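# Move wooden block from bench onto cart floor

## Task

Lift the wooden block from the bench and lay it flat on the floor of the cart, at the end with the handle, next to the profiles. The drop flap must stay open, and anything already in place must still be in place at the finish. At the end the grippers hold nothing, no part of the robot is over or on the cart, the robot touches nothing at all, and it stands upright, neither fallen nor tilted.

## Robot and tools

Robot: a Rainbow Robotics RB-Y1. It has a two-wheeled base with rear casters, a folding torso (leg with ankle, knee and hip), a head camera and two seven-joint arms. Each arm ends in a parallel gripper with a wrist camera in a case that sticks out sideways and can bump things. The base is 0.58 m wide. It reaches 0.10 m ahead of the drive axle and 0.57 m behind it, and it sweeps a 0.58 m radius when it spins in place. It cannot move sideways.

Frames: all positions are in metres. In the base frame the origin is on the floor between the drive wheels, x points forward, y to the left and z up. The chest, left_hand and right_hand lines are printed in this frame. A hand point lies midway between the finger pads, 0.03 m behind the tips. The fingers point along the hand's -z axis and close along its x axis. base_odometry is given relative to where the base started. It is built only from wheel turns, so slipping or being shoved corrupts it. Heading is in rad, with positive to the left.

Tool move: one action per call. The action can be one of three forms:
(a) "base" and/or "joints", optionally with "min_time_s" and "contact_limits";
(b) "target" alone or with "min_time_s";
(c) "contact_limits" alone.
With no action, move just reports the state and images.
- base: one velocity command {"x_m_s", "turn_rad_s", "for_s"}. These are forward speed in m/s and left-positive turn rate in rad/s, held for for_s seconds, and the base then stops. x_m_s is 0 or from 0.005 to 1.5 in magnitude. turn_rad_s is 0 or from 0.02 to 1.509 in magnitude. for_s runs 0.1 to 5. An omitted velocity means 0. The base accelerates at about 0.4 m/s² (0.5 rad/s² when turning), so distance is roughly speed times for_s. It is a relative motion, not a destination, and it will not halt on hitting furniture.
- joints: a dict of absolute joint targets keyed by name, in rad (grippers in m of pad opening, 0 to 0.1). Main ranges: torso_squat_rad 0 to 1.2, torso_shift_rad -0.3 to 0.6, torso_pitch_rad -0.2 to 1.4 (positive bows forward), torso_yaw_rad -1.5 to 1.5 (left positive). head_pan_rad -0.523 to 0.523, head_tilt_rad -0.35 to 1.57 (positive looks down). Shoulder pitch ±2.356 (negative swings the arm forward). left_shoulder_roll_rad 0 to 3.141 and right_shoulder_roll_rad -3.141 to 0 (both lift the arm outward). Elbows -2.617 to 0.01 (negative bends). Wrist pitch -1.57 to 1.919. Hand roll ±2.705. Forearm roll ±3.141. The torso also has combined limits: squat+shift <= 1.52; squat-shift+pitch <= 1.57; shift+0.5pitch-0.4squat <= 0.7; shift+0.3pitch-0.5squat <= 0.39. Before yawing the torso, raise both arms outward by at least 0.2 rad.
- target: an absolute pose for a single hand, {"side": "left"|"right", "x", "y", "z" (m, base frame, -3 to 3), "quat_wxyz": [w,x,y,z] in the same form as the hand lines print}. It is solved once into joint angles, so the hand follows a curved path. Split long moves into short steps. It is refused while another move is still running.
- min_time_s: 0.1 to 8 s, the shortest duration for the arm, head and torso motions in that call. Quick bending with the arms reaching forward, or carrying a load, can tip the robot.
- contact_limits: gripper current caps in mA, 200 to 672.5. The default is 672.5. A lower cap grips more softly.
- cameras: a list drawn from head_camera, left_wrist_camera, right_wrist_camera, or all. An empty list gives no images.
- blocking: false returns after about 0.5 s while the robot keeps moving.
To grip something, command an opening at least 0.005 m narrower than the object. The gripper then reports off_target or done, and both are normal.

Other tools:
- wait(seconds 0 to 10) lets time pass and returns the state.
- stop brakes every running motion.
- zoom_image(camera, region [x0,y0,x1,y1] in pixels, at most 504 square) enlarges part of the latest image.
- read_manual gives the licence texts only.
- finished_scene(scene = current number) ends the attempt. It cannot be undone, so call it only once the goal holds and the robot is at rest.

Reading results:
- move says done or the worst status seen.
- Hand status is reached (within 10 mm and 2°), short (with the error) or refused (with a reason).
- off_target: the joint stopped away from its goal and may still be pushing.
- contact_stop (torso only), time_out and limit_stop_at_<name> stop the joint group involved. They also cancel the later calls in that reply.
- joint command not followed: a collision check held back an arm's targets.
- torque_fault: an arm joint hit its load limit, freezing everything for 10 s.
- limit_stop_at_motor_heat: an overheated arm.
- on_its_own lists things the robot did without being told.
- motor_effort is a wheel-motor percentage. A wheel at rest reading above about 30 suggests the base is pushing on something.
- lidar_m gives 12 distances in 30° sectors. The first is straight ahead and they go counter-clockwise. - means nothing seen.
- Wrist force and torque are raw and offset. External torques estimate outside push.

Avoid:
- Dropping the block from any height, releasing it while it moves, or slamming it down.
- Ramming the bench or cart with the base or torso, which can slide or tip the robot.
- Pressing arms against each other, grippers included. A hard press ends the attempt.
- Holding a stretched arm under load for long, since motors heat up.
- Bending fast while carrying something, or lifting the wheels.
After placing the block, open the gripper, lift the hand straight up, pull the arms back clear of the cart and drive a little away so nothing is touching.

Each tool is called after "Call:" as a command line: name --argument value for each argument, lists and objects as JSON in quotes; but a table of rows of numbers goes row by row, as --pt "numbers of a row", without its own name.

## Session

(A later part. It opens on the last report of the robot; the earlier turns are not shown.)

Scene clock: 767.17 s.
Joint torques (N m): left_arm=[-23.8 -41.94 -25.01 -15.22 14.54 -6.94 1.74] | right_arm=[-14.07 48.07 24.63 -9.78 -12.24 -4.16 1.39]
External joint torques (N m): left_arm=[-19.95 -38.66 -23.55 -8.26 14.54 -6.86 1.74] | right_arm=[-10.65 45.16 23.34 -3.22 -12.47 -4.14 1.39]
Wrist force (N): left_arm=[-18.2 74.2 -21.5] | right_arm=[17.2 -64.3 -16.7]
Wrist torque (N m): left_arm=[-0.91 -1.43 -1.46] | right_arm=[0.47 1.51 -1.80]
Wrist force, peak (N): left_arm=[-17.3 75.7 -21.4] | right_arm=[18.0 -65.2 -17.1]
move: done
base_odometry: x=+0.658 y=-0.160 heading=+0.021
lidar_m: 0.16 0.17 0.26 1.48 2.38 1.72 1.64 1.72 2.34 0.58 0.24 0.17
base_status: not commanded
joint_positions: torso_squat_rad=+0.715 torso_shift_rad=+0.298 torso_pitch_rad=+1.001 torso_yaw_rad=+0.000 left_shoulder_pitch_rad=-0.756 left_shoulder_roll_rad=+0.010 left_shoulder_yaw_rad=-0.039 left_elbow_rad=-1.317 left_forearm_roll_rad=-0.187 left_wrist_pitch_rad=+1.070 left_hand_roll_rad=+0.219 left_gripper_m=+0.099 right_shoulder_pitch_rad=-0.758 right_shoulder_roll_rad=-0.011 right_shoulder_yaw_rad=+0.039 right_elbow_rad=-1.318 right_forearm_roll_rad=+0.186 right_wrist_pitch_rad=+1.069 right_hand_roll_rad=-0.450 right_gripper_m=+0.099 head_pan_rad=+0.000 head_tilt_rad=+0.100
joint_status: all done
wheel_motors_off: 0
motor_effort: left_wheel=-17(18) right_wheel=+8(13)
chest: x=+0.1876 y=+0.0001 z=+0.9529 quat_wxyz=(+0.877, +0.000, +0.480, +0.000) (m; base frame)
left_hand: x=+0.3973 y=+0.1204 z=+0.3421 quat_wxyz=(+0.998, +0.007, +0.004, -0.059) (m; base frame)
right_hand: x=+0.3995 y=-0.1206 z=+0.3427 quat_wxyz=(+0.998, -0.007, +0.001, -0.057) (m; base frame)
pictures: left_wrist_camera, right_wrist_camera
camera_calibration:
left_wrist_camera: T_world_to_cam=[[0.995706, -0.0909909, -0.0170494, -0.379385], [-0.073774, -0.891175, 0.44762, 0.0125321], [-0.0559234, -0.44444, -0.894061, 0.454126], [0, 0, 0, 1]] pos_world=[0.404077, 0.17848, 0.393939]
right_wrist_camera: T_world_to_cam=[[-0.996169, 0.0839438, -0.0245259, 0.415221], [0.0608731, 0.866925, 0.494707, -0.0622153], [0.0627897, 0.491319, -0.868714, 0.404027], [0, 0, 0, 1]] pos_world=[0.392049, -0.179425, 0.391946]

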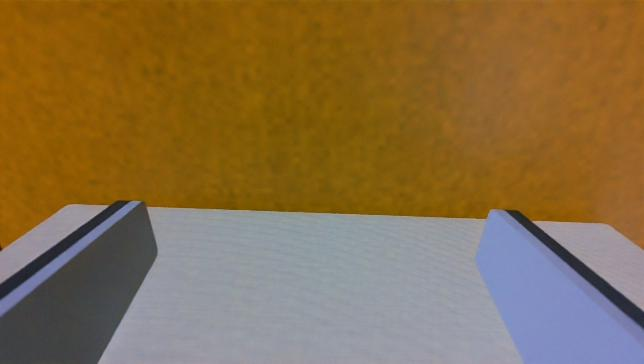

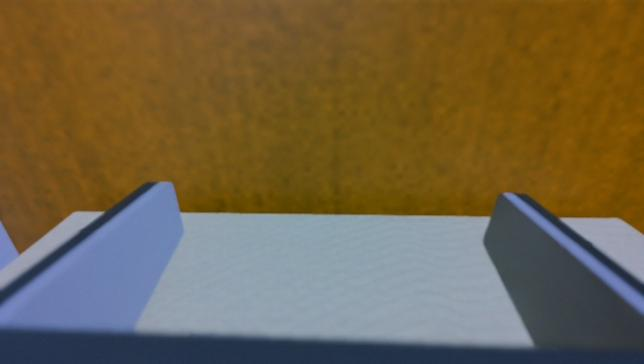

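Nearly on the floor; lower slowly in small steps.

Call:
move --joints '{"torso_squat_rad": 0.737, "torso_shift_rad": 0.3035}' --min_time_s 1

Call:
move --joints '{"torso_squat_rad": 0.749, "torso_shift_rad": 0.307}' --min_time_s 1 --cameras '["left_wrist_camera", "right_wrist_camera"]'

Scene clock: 769.13 s.
Joint torques (N m): left_arm=[-19.31 -40.19 -23.64 -6.92 14.94 -10.15 2.16] | right_arm=[-16.63 50.09 25.05 -8.55 -13.44 -7.18 1.45]
External joint torques (N m): left_arm=[-15.34 -36.92 -22.18 0.09 14.94 -10.07 2.16] | right_arm=[-13.16 47.21 23.77 -1.98 -13.67 -7.16 1.45]
Wrist force (N): left_arm=[-20.3 83.1 44.1] | right_arm=[7.7 -78.3 17.2]
Wrist torque (N m): left_arm=[-2.25 1.54 -2.48] | right_arm=[1.32 1.74 -1.21]
Wrist force, peak (N): left_arm=[-20.9 84.0 44.3] | right_arm=[7.0 -78.7 19.4]
move: done
base_odometry: x=+0.658 y=-0.160 heading=+0.021
lidar_m: 0.17 0.17 0.27 1.48 2.37 1.72 1.64 1.73 2.34 0.59 0.24 0.17
base_status: not commanded
joint_positions: torso_squat_rad=+0.737 torso_shift_rad=+0.303 torso_pitch_rad=+0.998 torso_yaw_rad=+0.000 left_shoulder_pitch_rad=-0.757 left_shoulder_roll_rad=+0.009 left_shoulder_yaw_rad=-0.039 left_elbow_rad=-1.319 left_forearm_roll_rad=-0.187 left_wrist_pitch_rad=+1.070 left_hand_roll_rad=+0.218 left_gripper_m=+0.099 right_shoulder_pitch_rad=-0.758 right_shoulder_roll_rad=-0.012 right_shoulder_yaw_rad=+0.039 right_elbow_rad=-1.319 right_forearm_roll_rad=+0.186 right_wrist_pitch_rad=+1.070 right_hand_roll_rad=-0.450 right_gripper_m=+0.099 head_pan_rad=+0.000 head_tilt_rad=+0.100
joint_status: all done
wheel_motors_off: 0
motor_effort: left_wheel=-17(18) right_wheel=+14(15)
chest: x=+0.1864 y=+0.0000 z=+0.9430 quat_wxyz=(+0.878, +0.000, +0.478, +0.000) (m; base frame)
left_hand: x=+0.3992 y=+0.1198 z=+0.3335 quat_wxyz=(+0.998, +0.006, +0.001, -0.059) (m; base frame)
right_hand: x=+0.3997 y=-0.1211 z=+0.3333 quat_wxyz=(+0.998, -0.007, +0.000, -0.057) (m; base frame)
pictures: none

Scene clock: 770.43 s.
Joint torques (N m): left_arm=[-16.06 -43.35 -23.71 -3.43 16.15 -9.62 2.62] | right_arm=[-18.32 49.55 24.91 -5.49 -15.13 -8.89 -0.64]
External joint torques (N m): left_arm=[-12.03 -40.1 -22.26 3.6 16.16 -9.53 2.62] | right_arm=[-14.81 46.69 23.63 1.1 -15.37 -8.86 -0.64]
Wrist force (N): left_arm=[-14.1 89.2 50.3] | right_arm=[-2.2 -89.6 46.7]
Wrist torque (N m): left_arm=[-2.70 1.58 -2.73] | right_arm=[2.28 0.59 0.82]
Wrist force, peak (N): left_arm=[-14.7 89.7 51.6] | right_arm=[-5.0 -86.7 52.4]
move: done
base_odometry: x=+0.658 y=-0.160 heading=+0.021
lidar_m: 0.16 0.18 0.27 1.46 2.38 1.71 1.64 1.73 2.32 0.60 0.22 0.17
base_status: not commanded
joint_positions: torso_squat_rad=+0.749 torso_shift_rad=+0.305 torso_pitch_rad=+0.996 torso_yaw_rad=+0.000 left_shoulder_pitch_rad=-0.758 left_shoulder_roll_rad=+0.010 left_shoulder_yaw_rad=-0.039 left_elbow_rad=-1.320 left_forearm_roll_rad=-0.187 left_wrist_pitch_rad=+1.070 left_hand_roll_rad=+0.218 left_gripper_m=+0.099 right_shoulder_pitch_rad=-0.757 right_shoulder_roll_rad=-0.012 right_shoulder_yaw_rad=+0.039 right_elbow_rad=-1.319 right_forearm_roll_rad=+0.187 right_wrist_pitch_rad=+1.070 right_hand_roll_rad=-0.450 right_gripper_m=+0.099 head_pan_rad=+0.000 head_tilt_rad=+0.100
joint_status: all done
wheel_motors_off: 0
motor_effort: left_wheel=-16(17) right_wheel=+16(18)
chest: x=+0.1859 y=+0.0000 z=+0.9374 quat_wxyz=(+0.878, +0.000, +0.478, +0.000) (m; base frame)
left_hand: x=+0.4005 y=+0.1199 z=+0.3285 quat_wxyz=(+0.998, +0.007, +0.000, -0.059) (m; base frame)
right_hand: x=+0.4000 y=-0.1213 z=+0.3282 quat_wxyz=(+0.998, -0.008, -0.001, -0.056) (m; base frame)
pictures: left_wrist_camera, right_wrist_camera
camera_calibration:
left_wrist_camera: T_world_to_cam=[[0.995741, -0.0917981, -0.00853448, -0.385564], [-0.0782969, -0.890889, 0.447421, 0.0202502], [-0.0486757, -0.444847, -0.894283, 0.439102], [0, 0, 0, 1]] pos_world=[0.406882, 0.17798, 0.380331]
right_wrist_camera: T_world_to_cam=[[-0.996128, 0.0832663, -0.0282029, 0.416583], [0.0585555, 0.867702, 0.493623, -0.0531254], [0.0655739, 0.490061, -0.869218, 0.390652], [0, 0, 0, 1]] pos_world=[0.392464, -0.180034, 0.377535]

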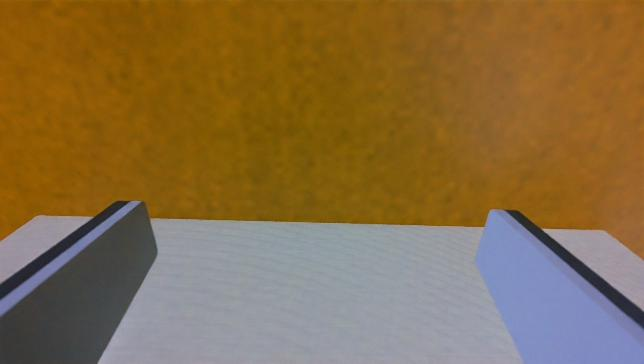

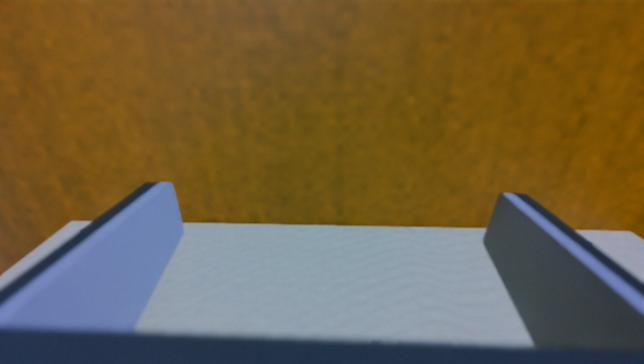

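Call:
move --joints '{"torso_squat_rad": 0.735, "torso_shift_rad": 0.303}' --min_time_s 0.8

Call:
move --joints '{"left_shoulder_roll_rad": 0.04, "right_shoulder_roll_rad": -0.04}' --min_time_s 1.2 --cameras '["left_wrist_camera", "right_wrist_camera"]'

Scene clock: 772.87 s.
Joint torques (N m): left_arm=[-18.42 -44.47 -24.83 -11.89 15.89 -5.48 2.23] | right_arm=[-19.85 50.37 23.66 -13.82 -14.15 -5.3 -0.73]
External joint torques (N m): left_arm=[-14.54 -41.21 -23.38 -4.92 15.89 -5.4 2.23] | right_arm=[-16.47 47.48 22.38 -7.28 -14.38 -5.29 -0.73]
Wrist force (N): left_arm=[-7.2 78.8 -19.8] | right_arm=[7.2 -69.4 -18.9]
Wrist torque (N m): left_arm=[-1.51 -0.21 -1.75] | right_arm=[0.81 0.13 0.78]
Wrist force, peak (N): left_arm=[-14.2 90.6 50.6] | right_arm=[-2.0 -90.0 47.2]
move: done
base_odometry: x=+0.658 y=-0.160 heading=+0.021
lidar_m: 0.16 0.18 0.27 1.47 2.36 1.70 1.64 1.72 2.34 0.58 0.24 0.18
base_status: not commanded
joint_positions: torso_squat_rad=+0.735 torso_shift_rad=+0.303 torso_pitch_rad=+1.001 torso_yaw_rad=+0.000 left_shoulder_pitch_rad=-0.757 left_shoulder_roll_rad=+0.010 left_shoulder_yaw_rad=-0.039 left_elbow_rad=-1.318 left_forearm_roll_rad=-0.187 left_wrist_pitch_rad=+1.069 left_hand_roll_rad=+0.218 left_gripper_m=+0.099 right_shoulder_pitch_rad=-0.757 right_shoulder_roll_rad=-0.012 right_shoulder_yaw_rad=+0.039 right_elbow_rad=-1.317 right_forearm_roll_rad=+0.187 right_wrist_pitch_rad=+1.069 right_hand_roll_rad=-0.450 right_gripper_m=+0.099 head_pan_rad=+0.000 head_tilt_rad=+0.100
joint_status: all done
wheel_motors_off: 0
motor_effort: left_wheel=-17(18) right_wheel=+12(18)
chest: x=+0.1876 y=+0.0000 z=+0.9431 quat_wxyz=(+0.877, +0.000, +0.480, +0.000) (m; base frame)
left_hand: x=+0.3986 y=+0.1204 z=+0.3326 quat_wxyz=(+0.998, +0.007, +0.003, -0.059) (m; base frame)
right_hand: x=+0.3982 y=-0.1213 z=+0.3324 quat_wxyz=(+0.998, -0.008, +0.002, -0.056) (m; base frame)
pictures: none

Scene clock: 774.37 s.
Joint torques (N m): left_arm=[-4.56 -2.55 -1.62 -7.44 0.2 -0.62 -0.32] | right_arm=[-4.99 1.04 1.89 -7.61 -0.21 -0.17 0.24]
External joint torques (N m): left_arm=[-0.62 0.11 -0.45 -0.4 0.24 -0.53 -0.32] | right_arm=[-1.54 -1.28 0.85 -1.01 -0.48 -0.15 0.24]
Wrist force (N): left_arm=[-1.6 4.8 -8.0] | right_arm=[0.2 4.7 -4.7]
Wrist torque (N m): left_arm=[-0.74 -0.10 0.02] | right_arm=[-0.48 0.11 -0.11]
Wrist force, peak (N): left_arm=[-6.7 78.7 -20.8] | right_arm=[6.6 -69.2 -18.9]
move: done
base_odometry: x=+0.658 y=-0.160 heading=+0.021
lidar_m: 0.17 0.18 0.26 1.45 2.37 1.72 1.64 1.73 2.35 0.59 0.25 0.17
base_status: not commanded
joint_positions: torso_squat_rad=+0.735 torso_shift_rad=+0.303 torso_pitch_rad=+1.000 torso_yaw_rad=+0.000 left_shoulder_pitch_rad=-0.761 left_shoulder_roll_rad=+0.040 left_shoulder_yaw_rad=-0.045 left_elbow_rad=-1.319 left_forearm_roll_rad=-0.183 left_wrist_pitch_rad=+1.068 left_hand_roll_rad=+0.219 left_gripper_m=+0.099 right_shoulder_pitch_rad=-0.761 right_shoulder_roll_rad=-0.040 right_shoulder_yaw_rad=+0.045 right_elbow_rad=-1.319 right_forearm_roll_rad=+0.183 right_wrist_pitch_rad=+1.068 right_hand_roll_rad=-0.450 right_gripper_m=+0.099 head_pan_rad=+0.000 head_tilt_rad=+0.100
joint_status: all done
wheel_motors_off: 0
motor_effort: left_wheel=-17(18) right_wheel=+12(15)
chest: x=+0.1874 y=+0.0000 z=+0.9433 quat_wxyz=(+0.878, +0.000, +0.480, +0.000) (m; base frame)
left_hand: x=+0.4048 y=+0.1339 z=+0.3324 quat_wxyz=(+0.998, +0.018, -0.003, -0.065) (m; base frame)
right_hand: x=+0.4046 y=-0.1339 z=+0.3323 quat_wxyz=(+0.999, -0.017, -0.005, -0.051) (m; base frame)
pictures: left_wrist_camera, right_wrist_camera
camera_calibration:
left_wrist_camera: T_world_to_cam=[[0.994711, -0.10262, -0.00443696, -0.388017], [-0.0908936, -0.899524, 0.42731, 0.0442172], [-0.0478416, -0.424647, -0.904094, 0.449197], [0, 0, 0, 1]] pos_world=[0.411474, 0.190706, 0.3855]
right_wrist_camera: T_world_to_cam=[[-0.996793, 0.0712549, -0.0364282, 0.423733], [0.0453376, 0.877918, 0.476659, -0.032102], [0.0659453, 0.473479, -0.878333, 0.400749], [0, 0, 0, 1]] pos_world=[0.397402, -0.191756, 0.382729]

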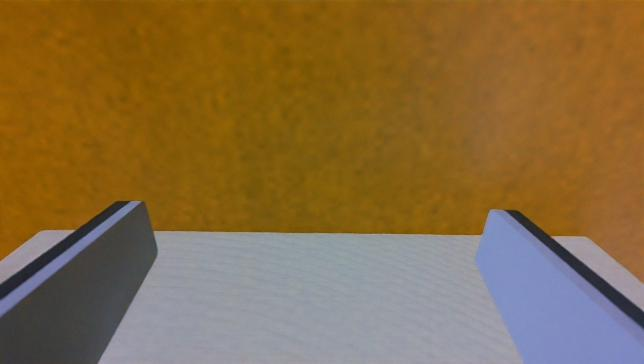

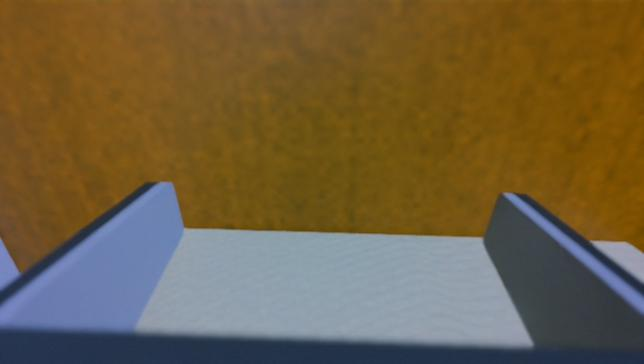

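Released flat. Lift straight up and look.

Call:
move --joints '{"torso_squat_rad": 0.3, "torso_shift_rad": 0.233, "head_tilt_rad": 0.3}' --min_time_s 2.5 --cameras '["all"]'

Scene clock: 777.80 s.
Joint torques (N m): left_arm=[-4.17 -2.69 -1.9 -7.31 0.24 -0.63 -0.32] | right_arm=[-4.44 1 1.44 -7.27 -0.1 -0.05 0.31]
External joint torques (N m): left_arm=[-0.23 -0.03 -0.72 -0.26 0.29 -0.54 -0.32] | right_arm=[-0.98 -1.33 0.4 -0.66 -0.37 -0.02 0.31]
Wrist force (N): left_arm=[-1.4 4.5 -7.6] | right_arm=[0.8 4.4 -4.2]
Wrist torque (N m): left_arm=[-0.70 -0.12 0.04] | right_arm=[-0.47 0.21 -0.11]
Wrist force, peak (N): left_arm=[-1.4 4.1 -8.8] | right_arm=[0.5 5.0 -4.8]
move: done
base_odometry: x=+0.658 y=-0.160 heading=+0.021
lidar_m: 0.17 0.18 0.26 1.48 2.37 1.73 1.65 1.72 2.33 0.60 0.24 0.18
base_status: not commanded
joint_positions: torso_squat_rad=+0.300 torso_shift_rad=+0.233 torso_pitch_rad=+1.000 torso_yaw_rad=+0.000 left_shoulder_pitch_rad=-0.761 left_shoulder_roll_rad=+0.040 left_shoulder_yaw_rad=-0.045 left_elbow_rad=-1.319 left_forearm_roll_rad=-0.183 left_wrist_pitch_rad=+1.068 left_hand_roll_rad=+0.219 left_gripper_m=+0.099 right_shoulder_pitch_rad=-0.761 right_shoulder_roll_rad=-0.040 right_shoulder_yaw_rad=+0.045 right_elbow_rad=-1.319 right_forearm_roll_rad=+0.183 right_wrist_pitch_rad=+1.068 right_hand_roll_rad=-0.450 right_gripper_m=+0.099 head_pan_rad=+0.000 head_tilt_rad=+0.300
joint_status: all done
wheel_motors_off: 0
motor_effort: left_wheel=-15(18) right_wheel=+11(13)
chest: x=+0.1868 y=+0.0000 z=+1.0983 quat_wxyz=(+0.878, +0.000, +0.479, +0.000) (m; base frame)
left_hand: x=+0.4043 y=+0.1339 z=+0.4875 quat_wxyz=(+0.998, +0.018, -0.003, -0.065) (m; base frame)
right_hand: x=+0.4042 y=-0.1338 z=+0.4875 quat_wxyz=(+0.999, -0.017, -0.005, -0.051) (m; base frame)
pictures: head_camera, left_wrist_camera, right_wrist_camera
camera_calibration:
head_camera: T_world_to_cam=[[-0.0189336, -0.999501, -0.0252642, 0.0359788], [-0.946467, 0.0260616, -0.321745, 0.78124], [0.322243, 0.0178199, -0.946489, 0.951256], [0, 0, 0, 1]] pos_world=[0.433563, -0.00135082, 1.15262]
left_wrist_camera: T_world_to_cam=[[0.994717, -0.102575, -0.00411585, -0.387016], [-0.0909864, -0.899488, 0.427367, -0.0221035], [-0.0475392, -0.424735, -0.904069, 0.589276], [0, 0, 0, 1]] pos_world=[0.410974, 0.190706, 0.5406]
right_wrist_camera: T_world_to_cam=[[-0.996783, 0.0712176, -0.0367773, 0.429059], [0.0451329, 0.877885, 0.47674, -0.106113], [0.0662385, 0.473547, -0.878274, 0.536916], [0, 0, 0, 1]] pos_world=[0.396904, -0.191656, 0.537927]

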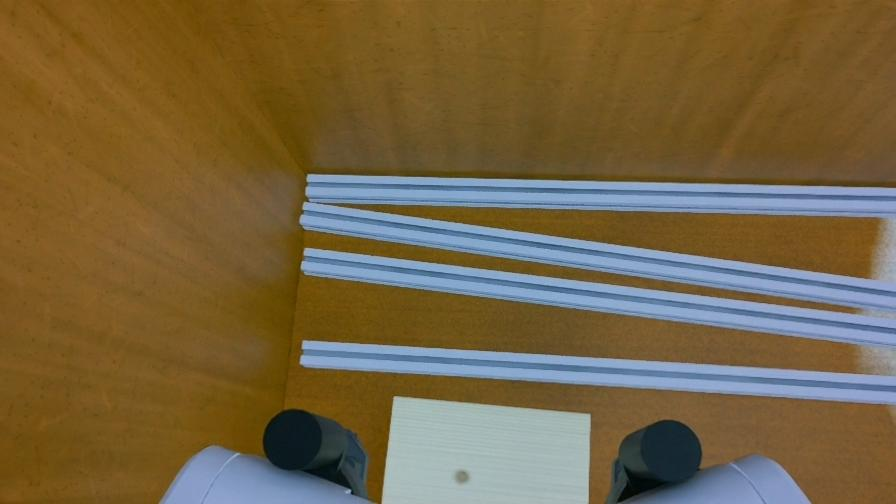

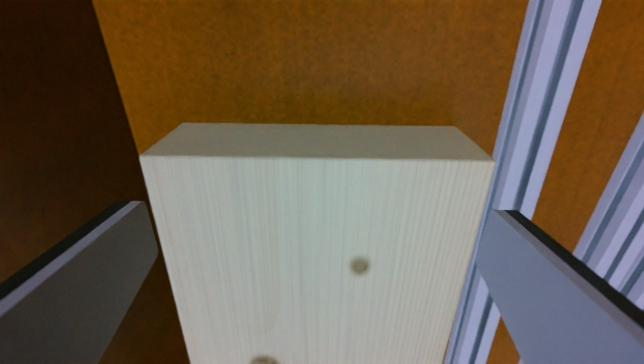

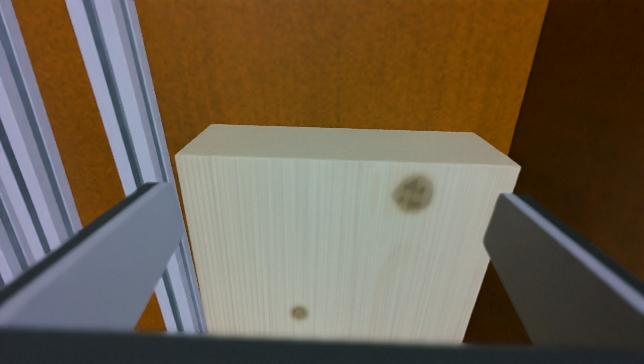

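Call:
move

Scene clock: 783.37 s.
Joint torques (N m): left_arm=[-4.38 -2.34 -1.66 -7.34 0.24 -0.52 -0.29] | right_arm=[-4.39 0.98 2.22 -7.43 -0.07 -0.02 0.36]
External joint torques (N m): left_arm=[-0.43 0.32 -0.48 -0.29 0.29 -0.43 -0.29] | right_arm=[-0.94 -1.35 1.18 -0.82 -0.34 0.01 0.36]
Motor temperatures (°C): left_arm=[32 30 32 37 40 33 37] | right_arm=[35 35 32 31 41 37 34]
Wrist force (N): left_arm=[-1.5 4.2 -7.5] | right_arm=[-0.4 4.4 -4.7]
Wrist torque (N m): left_arm=[-0.64 -0.10 0.05] | right_arm=[-0.45 0.04 -0.08]
Wrist force, peak (N): left_arm=[-1.7 4.4 -8.3] | right_arm=[0.7 4.7 -4.9]
base_odometry: x=+0.658 y=-0.160 heading=+0.021
lidar_m: 0.17 0.17 0.27 1.47 2.37 1.72 1.65 1.71 2.34 0.60 0.23 0.17
base_status: not commanded
joint_positions: torso_squat_rad=+0.300 torso_shift_rad=+0.233 torso_pitch_rad=+1.000 torso_yaw_rad=+0.000 left_shoulder_pitch_rad=-0.761 left_shoulder_roll_rad=+0.040 left_shoulder_yaw_rad=-0.045 left_elbow_rad=-1.319 left_forearm_roll_rad=-0.183 left_wrist_pitch_rad=+1.068 left_hand_roll_rad=+0.219 left_gripper_m=+0.099 right_shoulder_pitch_rad=-0.761 right_shoulder_roll_rad=-0.040 right_shoulder_yaw_rad=+0.045 right_elbow_rad=-1.319 right_forearm_roll_rad=+0.183 right_wrist_pitch_rad=+1.068 right_hand_roll_rad=-0.450 right_gripper_m=+0.099 head_pan_rad=+0.000 head_tilt_rad=+0.300
joint_status: all done
wheel_motors_off: 0
motor_effort: left_wheel=-16(18) right_wheel=+11(13)
chest: x=+0.1868 y=+0.0000 z=+1.0983 quat_wxyz=(+0.878, +0.000, +0.479, +0.000) (m; base frame)
left_hand: x=+0.4043 y=+0.1339 z=+0.4875 quat_wxyz=(+0.998, +0.018, -0.003, -0.065) (m; base frame)
right_hand: x=+0.4042 y=-0.1338 z=+0.4875 quat_wxyz=(+0.999, -0.017, -0.005, -0.051) (m; base frame)
pictures: head_camera, left_wrist_camera, right_wrist_camera
camera_calibration:
head_camera: T_world_to_cam=[[-0.0189336, -0.999501, -0.0252642, 0.0359788], [-0.946467, 0.0260616, -0.321745, 0.78124], [0.322243, 0.0178199, -0.946489, 0.951256], [0, 0, 0, 1]] pos_world=[0.433563, -0.00135082, 1.15262]
left_wrist_camera: T_world_to_cam=[[0.994717, -0.102575, -0.00411585, -0.387016], [-0.0909864, -0.899488, 0.427367, -0.0221035], [-0.0475392, -0.424735, -0.904069, 0.589276], [0, 0, 0, 1]] pos_world=[0.410974, 0.190706, 0.5406]
right_wrist_camera: T_world_to_cam=[[-0.996783, 0.0712176, -0.0367773, 0.429059], [0.0451329, 0.877885, 0.47674, -0.106113], [0.0662385, 0.473547, -0.878274, 0.536916], [0, 0, 0, 1]] pos_world=[0.396904, -0.191656, 0.537927]

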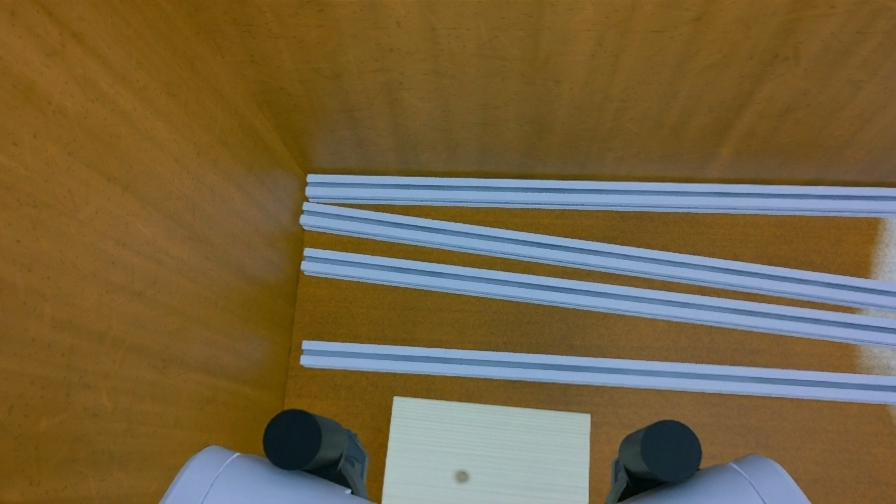

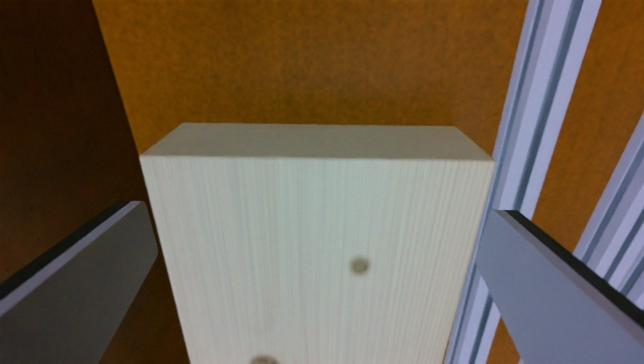

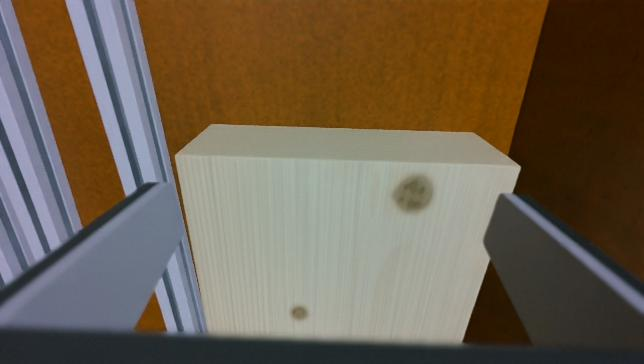

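Call:
move --joints '{"torso_pitch_rad":0.6}' --min_time_s 3 --cameras '["head_camera"]'

Call:
move --joints '{"torso_squat_rad":0.15,"torso_shift_rad":0.15,"torso_pitch_rad":0.45}' --min_time_s 2 --cameras '["head_camera"]'

Scene clock: 789.43 s.
Joint torques (N m): left_arm=[-11.83 -0.97 -0.67 -8.97 -0.05 -1.04 -0.25] | right_arm=[-12.61 -0.6 1.35 -9.38 0.2 -0.69 0.31]
External joint torques (N m): left_arm=[0.79 -0.48 -0.46 0.4 0.22 -0.23 -0.23] | right_arm=[-0.51 -0.77 1.11 -0.56 -0.32 0.04 0.29]
Wrist force (N): left_arm=[-4.5 3.6 -7.5] | right_arm=[-1.8 4.1 -4.0]
Wrist torque (N m): left_arm=[-0.60 -0.25 0.04] | right_arm=[-0.46 0.04 -0.10]
Wrist force, peak (N): left_arm=[-2.0 4.1 -9.0] | right_arm=[0.4 5.1 -4.8]
move: done
base_odometry: x=+0.658 y=-0.160 heading=+0.021
lidar_m: 0.16 0.18 0.26 1.48 2.38 1.71 1.64 1.71 2.33 0.60 0.24 0.18
base_status: not commanded
joint_positions: torso_squat_rad=+0.300 torso_shift_rad=+0.233 torso_pitch_rad=+0.600 torso_yaw_rad=+0.000 left_shoulder_pitch_rad=-0.761 left_shoulder_roll_rad=+0.040 left_shoulder_yaw_rad=-0.045 left_elbow_rad=-1.319 left_forearm_roll_rad=-0.183 left_wrist_pitch_rad=+1.068 left_hand_roll_rad=+0.219 left_gripper_m=+0.099 right_shoulder_pitch_rad=-0.761 right_shoulder_roll_rad=-0.040 right_shoulder_yaw_rad=+0.045 right_elbow_rad=-1.319 right_forearm_roll_rad=+0.183 right_wrist_pitch_rad=+1.068 right_hand_roll_rad=-0.450 right_gripper_m=+0.099 head_pan_rad=+0.000 head_tilt_rad=+0.300
joint_status: all done
wheel_motors_off: 0
motor_effort: left_wheel=-16(17) right_wheel=+11(13)
chest: x=+0.1011 y=+0.0000 z=+1.1865 quat_wxyz=(+0.955, +0.000, +0.296, +0.000) (m; base frame)
left_hand: x=+0.5396 y=+0.1339 z=+0.7088 quat_wxyz=(+0.977, +0.030, -0.201, -0.060) (m; base frame)
right_hand: x=+0.5394 y=-0.1338 z=+0.7087 quat_wxyz=(+0.978, -0.007, -0.203, -0.053) (m; base frame)
pictures: head_camera
camera_calibration:
head_camera: T_world_to_cam=[[-0.00760412, -0.999502, -0.0306413, 0.0419189], [-0.74648, 0.0260626, -0.664898, 1.11546], [0.665365, 0.0178171, -0.746306, 0.790081], [0, 0, 0, 1]] pos_world=[0.307296, -0.00125081, 1.33259]

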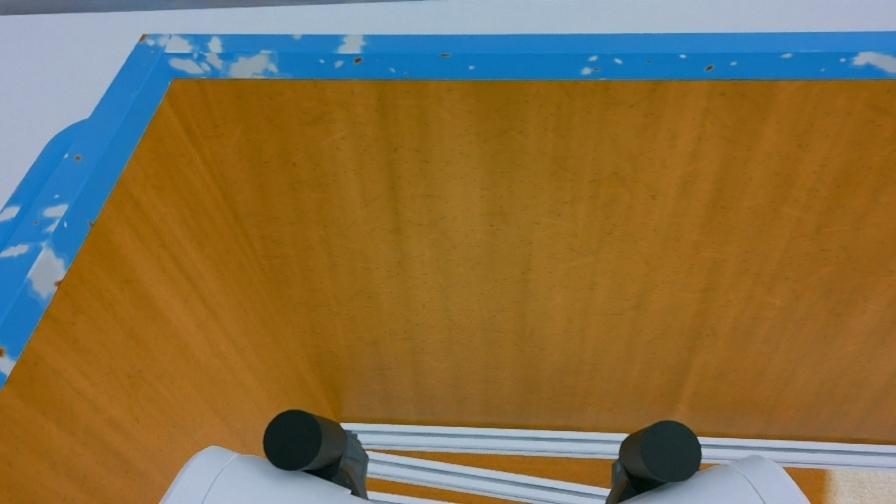

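Scene clock: 791.73 s.
Joint torques (N m): left_arm=[-13.97 -0.46 -0.12 -9.43 -0.1 -1.35 -0.33] | right_arm=[-15.34 -0.96 0.99 -9.85 0.24 -0.98 0.26]
External joint torques (N m): left_arm=[1.46 -0.82 -0.29 0.43 0.24 -0.3 -0.3] | right_arm=[-0.43 -0.29 1.06 -0.55 -0.34 -0.01 0.24]
Wrist force (N): left_arm=[-4.6 3.7 -6.3] | right_arm=[-2.8 4.4 -3.3]
Wrist torque (N m): left_arm=[-0.64 -0.25 0.07] | right_arm=[-0.46 -0.05 -0.11]
Wrist force, peak (N): left_arm=[-5.2 3.7 -7.9] | right_arm=[-2.3 4.5 -4.3]
move: done
base_odometry: x=+0.658 y=-0.160 heading=+0.021
lidar_m: 0.17 0.18 0.26 1.47 2.38 1.72 1.65 1.72 2.35 0.60 0.25 0.18
base_status: not commanded
joint_positions: torso_squat_rad=+0.150 torso_shift_rad=+0.150 torso_pitch_rad=+0.450 torso_yaw_rad=+0.000 left_shoulder_pitch_rad=-0.761 left_shoulder_roll_rad=+0.040 left_shoulder_yaw_rad=-0.045 left_elbow_rad=-1.319 left_forearm_roll_rad=-0.183 left_wrist_pitch_rad=+1.068 left_hand_roll_rad=+0.219 left_gripper_m=+0.099 right_shoulder_pitch_rad=-0.761 right_shoulder_roll_rad=-0.040 right_shoulder_yaw_rad=+0.045 right_elbow_rad=-1.319 right_forearm_roll_rad=+0.183 right_wrist_pitch_rad=+1.068 right_hand_roll_rad=-0.450 right_gripper_m=+0.099 head_pan_rad=+0.000 head_tilt_rad=+0.300
joint_status: all done
wheel_motors_off: 0
motor_effort: left_wheel=-17(18) right_wheel=+11(12)
chest: x=+0.0100 y=+0.0000 z=+1.2435 quat_wxyz=(+0.975, +0.000, +0.223, +0.000) (m; base frame)
left_hand: x=+0.5149 y=+0.1339 z=+0.8367 quat_wxyz=(+0.959, +0.035, -0.274, -0.058) (m; base frame)
right_hand: x=+0.5148 y=-0.1339 z=+0.8365 quat_wxyz=(+0.960, -0.003, -0.276, -0.053) (m; base frame)
pictures: head_camera
camera_calibration:
head_camera: T_world_to_cam=[[-0.00293748, -0.999502, -0.0314329, 0.0439079], [-0.63874, 0.0260606, -0.768981, 1.21361], [0.769417, 0.0178186, -0.638499, 0.758174], [0, 0, 0, 1]] pos_world=[0.191956, -0.00125082, 1.41871]

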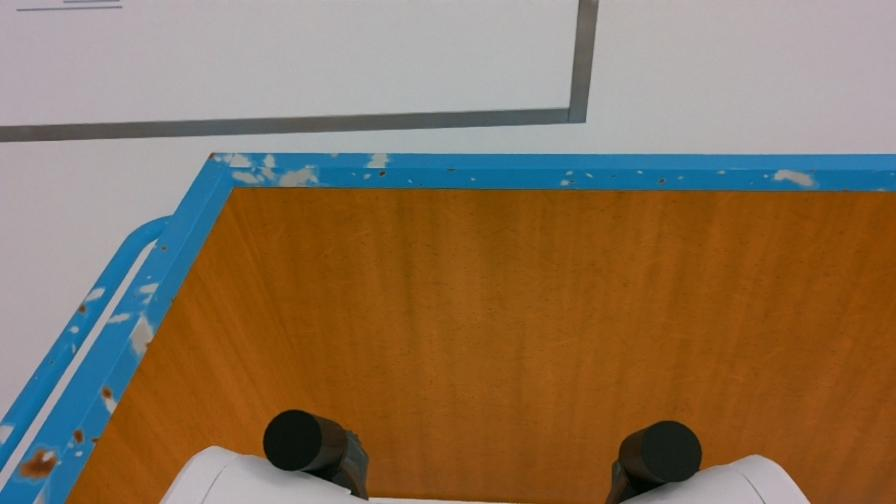

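Hands are clear above the rail. Back straight out and stand.

Call:
move --base '{"x_m_s":-0.25,"for_s":3.0}'

Call:
move --joints '{"torso_squat_rad":0.3,"torso_shift_rad":0,"torso_pitch_rad":0.1,"head_tilt_rad":0.55}' --min_time_s 2 --cameras '["head_camera"]'

Scene clock: 796.50 s.
Joint torques (N m): left_arm=[-14.65 -0.38 -0.08 -9.57 -0.1 -1.37 -0.27] | right_arm=[-15.48 -1.23 0.56 -9.89 0.31 -0.86 0.32]
External joint torques (N m): left_arm=[0.78 -0.74 -0.25 0.29 0.24 -0.31 -0.25] | right_arm=[-0.56 -0.55 0.63 -0.59 -0.27 0.11 0.29]
Wrist force (N): left_arm=[-4.9 4.1 -6.5] | right_arm=[-3.4 3.8 -3.5]
Wrist torque (N m): left_arm=[-0.67 -0.28 0.06] | right_arm=[-0.42 -0.12 -0.13]
Wrist force, peak (N): left_arm=[-5.4 3.8 -8.3] | right_arm=[-3.1 4.4 -3.4]
move: done
base_odometry: x=-0.092 y=-0.176 heading=+0.021
lidar_m: 0.92 0.98 1.77 3.69 1.28 0.94 0.89 0.94 1.28 3.39 1.25 0.94
base_status: done (sent for 3 of 3 s)
joint_positions: torso_squat_rad=+0.150 torso_shift_rad=+0.150 torso_pitch_rad=+0.450 torso_yaw_rad=+0.000 left_shoulder_pitch_rad=-0.761 left_shoulder_roll_rad=+0.040 left_shoulder_yaw_rad=-0.045 left_elbow_rad=-1.319 left_forearm_roll_rad=-0.183 left_wrist_pitch_rad=+1.068 left_hand_roll_rad=+0.219 left_gripper_m=+0.099 right_shoulder_pitch_rad=-0.761 right_shoulder_roll_rad=-0.040 right_shoulder_yaw_rad=+0.045 right_elbow_rad=-1.319 right_forearm_roll_rad=+0.183 right_wrist_pitch_rad=+1.068 right_hand_roll_rad=-0.450 right_gripper_m=+0.099 head_pan_rad=+0.000 head_tilt_rad=+0.300
joint_status: not commanded
wheel_motors_off: 0
motor_effort: left_wheel=+5(47) right_wheel=-4(25)
chest: x=+0.0099 y=+0.0000 z=+1.2435 quat_wxyz=(+0.975, +0.000, +0.223, +0.000) (m; base frame)
left_hand: x=+0.5149 y=+0.1339 z=+0.8367 quat_wxyz=(+0.959, +0.035, -0.274, -0.058) (m; base frame)
right_hand: x=+0.5148 y=-0.1338 z=+0.8366 quat_wxyz=(+0.960, -0.003, -0.276, -0.053) (m; base frame)
pictures: none

Scene clock: 798.80 s.
Joint torques (N m): left_arm=[-19.29 1.65 0.83 -9.72 -0.3 -1.74 -0.32] | right_arm=[-20.61 -2.89 0.08 -10.22 0.39 -1.31 0.32]
External joint torques (N m): left_arm=[1.25 -0.63 -0.19 0.43 0.18 -0.22 -0.28] | right_arm=[-0.53 -0.36 0.87 -0.63 -0.3 0.12 0.28]
Wrist force (N): left_arm=[-6.5 3.6 -5.0] | right_arm=[-4.3 3.9 -2.0]
Wrist torque (N m): left_arm=[-0.64 -0.36 0.10] | right_arm=[-0.47 -0.12 -0.11]
Wrist force, peak (N): left_arm=[-5.5 4.2 -7.6] | right_arm=[-4.2 4.3 -2.6]
move: done
base_odometry: x=-0.092 y=-0.176 heading=+0.022
lidar_m: 0.92 0.97 1.78 3.69 1.31 0.93 0.90 0.95 1.29 3.39 1.25 0.94
base_status: not commanded
joint_positions: torso_squat_rad=+0.300 torso_shift_rad=+0.000 torso_pitch_rad=+0.100 torso_yaw_rad=+0.000 left_shoulder_pitch_rad=-0.761 left_shoulder_roll_rad=+0.040 left_shoulder_yaw_rad=-0.045 left_elbow_rad=-1.319 left_forearm_roll_rad=-0.183 left_wrist_pitch_rad=+1.068 left_hand_roll_rad=+0.219 left_gripper_m=+0.099 right_shoulder_pitch_rad=-0.761 right_shoulder_roll_rad=-0.040 right_shoulder_yaw_rad=+0.045 right_elbow_rad=-1.319 right_forearm_roll_rad=+0.183 right_wrist_pitch_rad=+1.068 right_hand_roll_rad=-0.450 right_gripper_m=+0.099 head_pan_rad=+0.000 head_tilt_rad=+0.550
joint_status: all done
wheel_motors_off: 0
motor_effort: left_wheel=+10(10) right_wheel=-5(8)
chest: x=-0.1972 y=+0.0001 z=+1.2571 quat_wxyz=(+0.999, +0.000, +0.050, +0.000) (m; base frame)
left_hand: x=+0.4167 y=+0.1339 z=+1.0482 quat_wxyz=(+0.897, +0.044, -0.437, -0.051) (m; base frame)
right_hand: x=+0.4166 y=-0.1339 z=+1.0479 quat_wxyz=(+0.897, +0.006, -0.439, -0.053) (m; base frame)
pictures: head_camera
camera_calibration:
head_camera: T_world_to_cam=[[0.000217672, -0.999502, -0.0315687, 0.0450513], [-0.558735, 0.0260598, -0.828937, 1.17013], [0.829346, 0.017819, -0.558451, 0.885925], [0, 0, 0, 1]] pos_world=[-0.0809561, -0.00125083, 1.46613]

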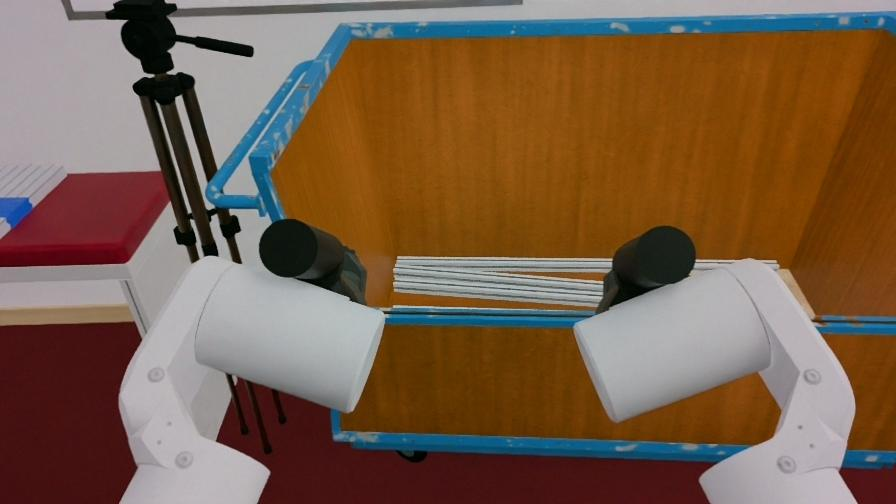

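Call:
finished_scene --scene 2

The scene is finished: the task was done.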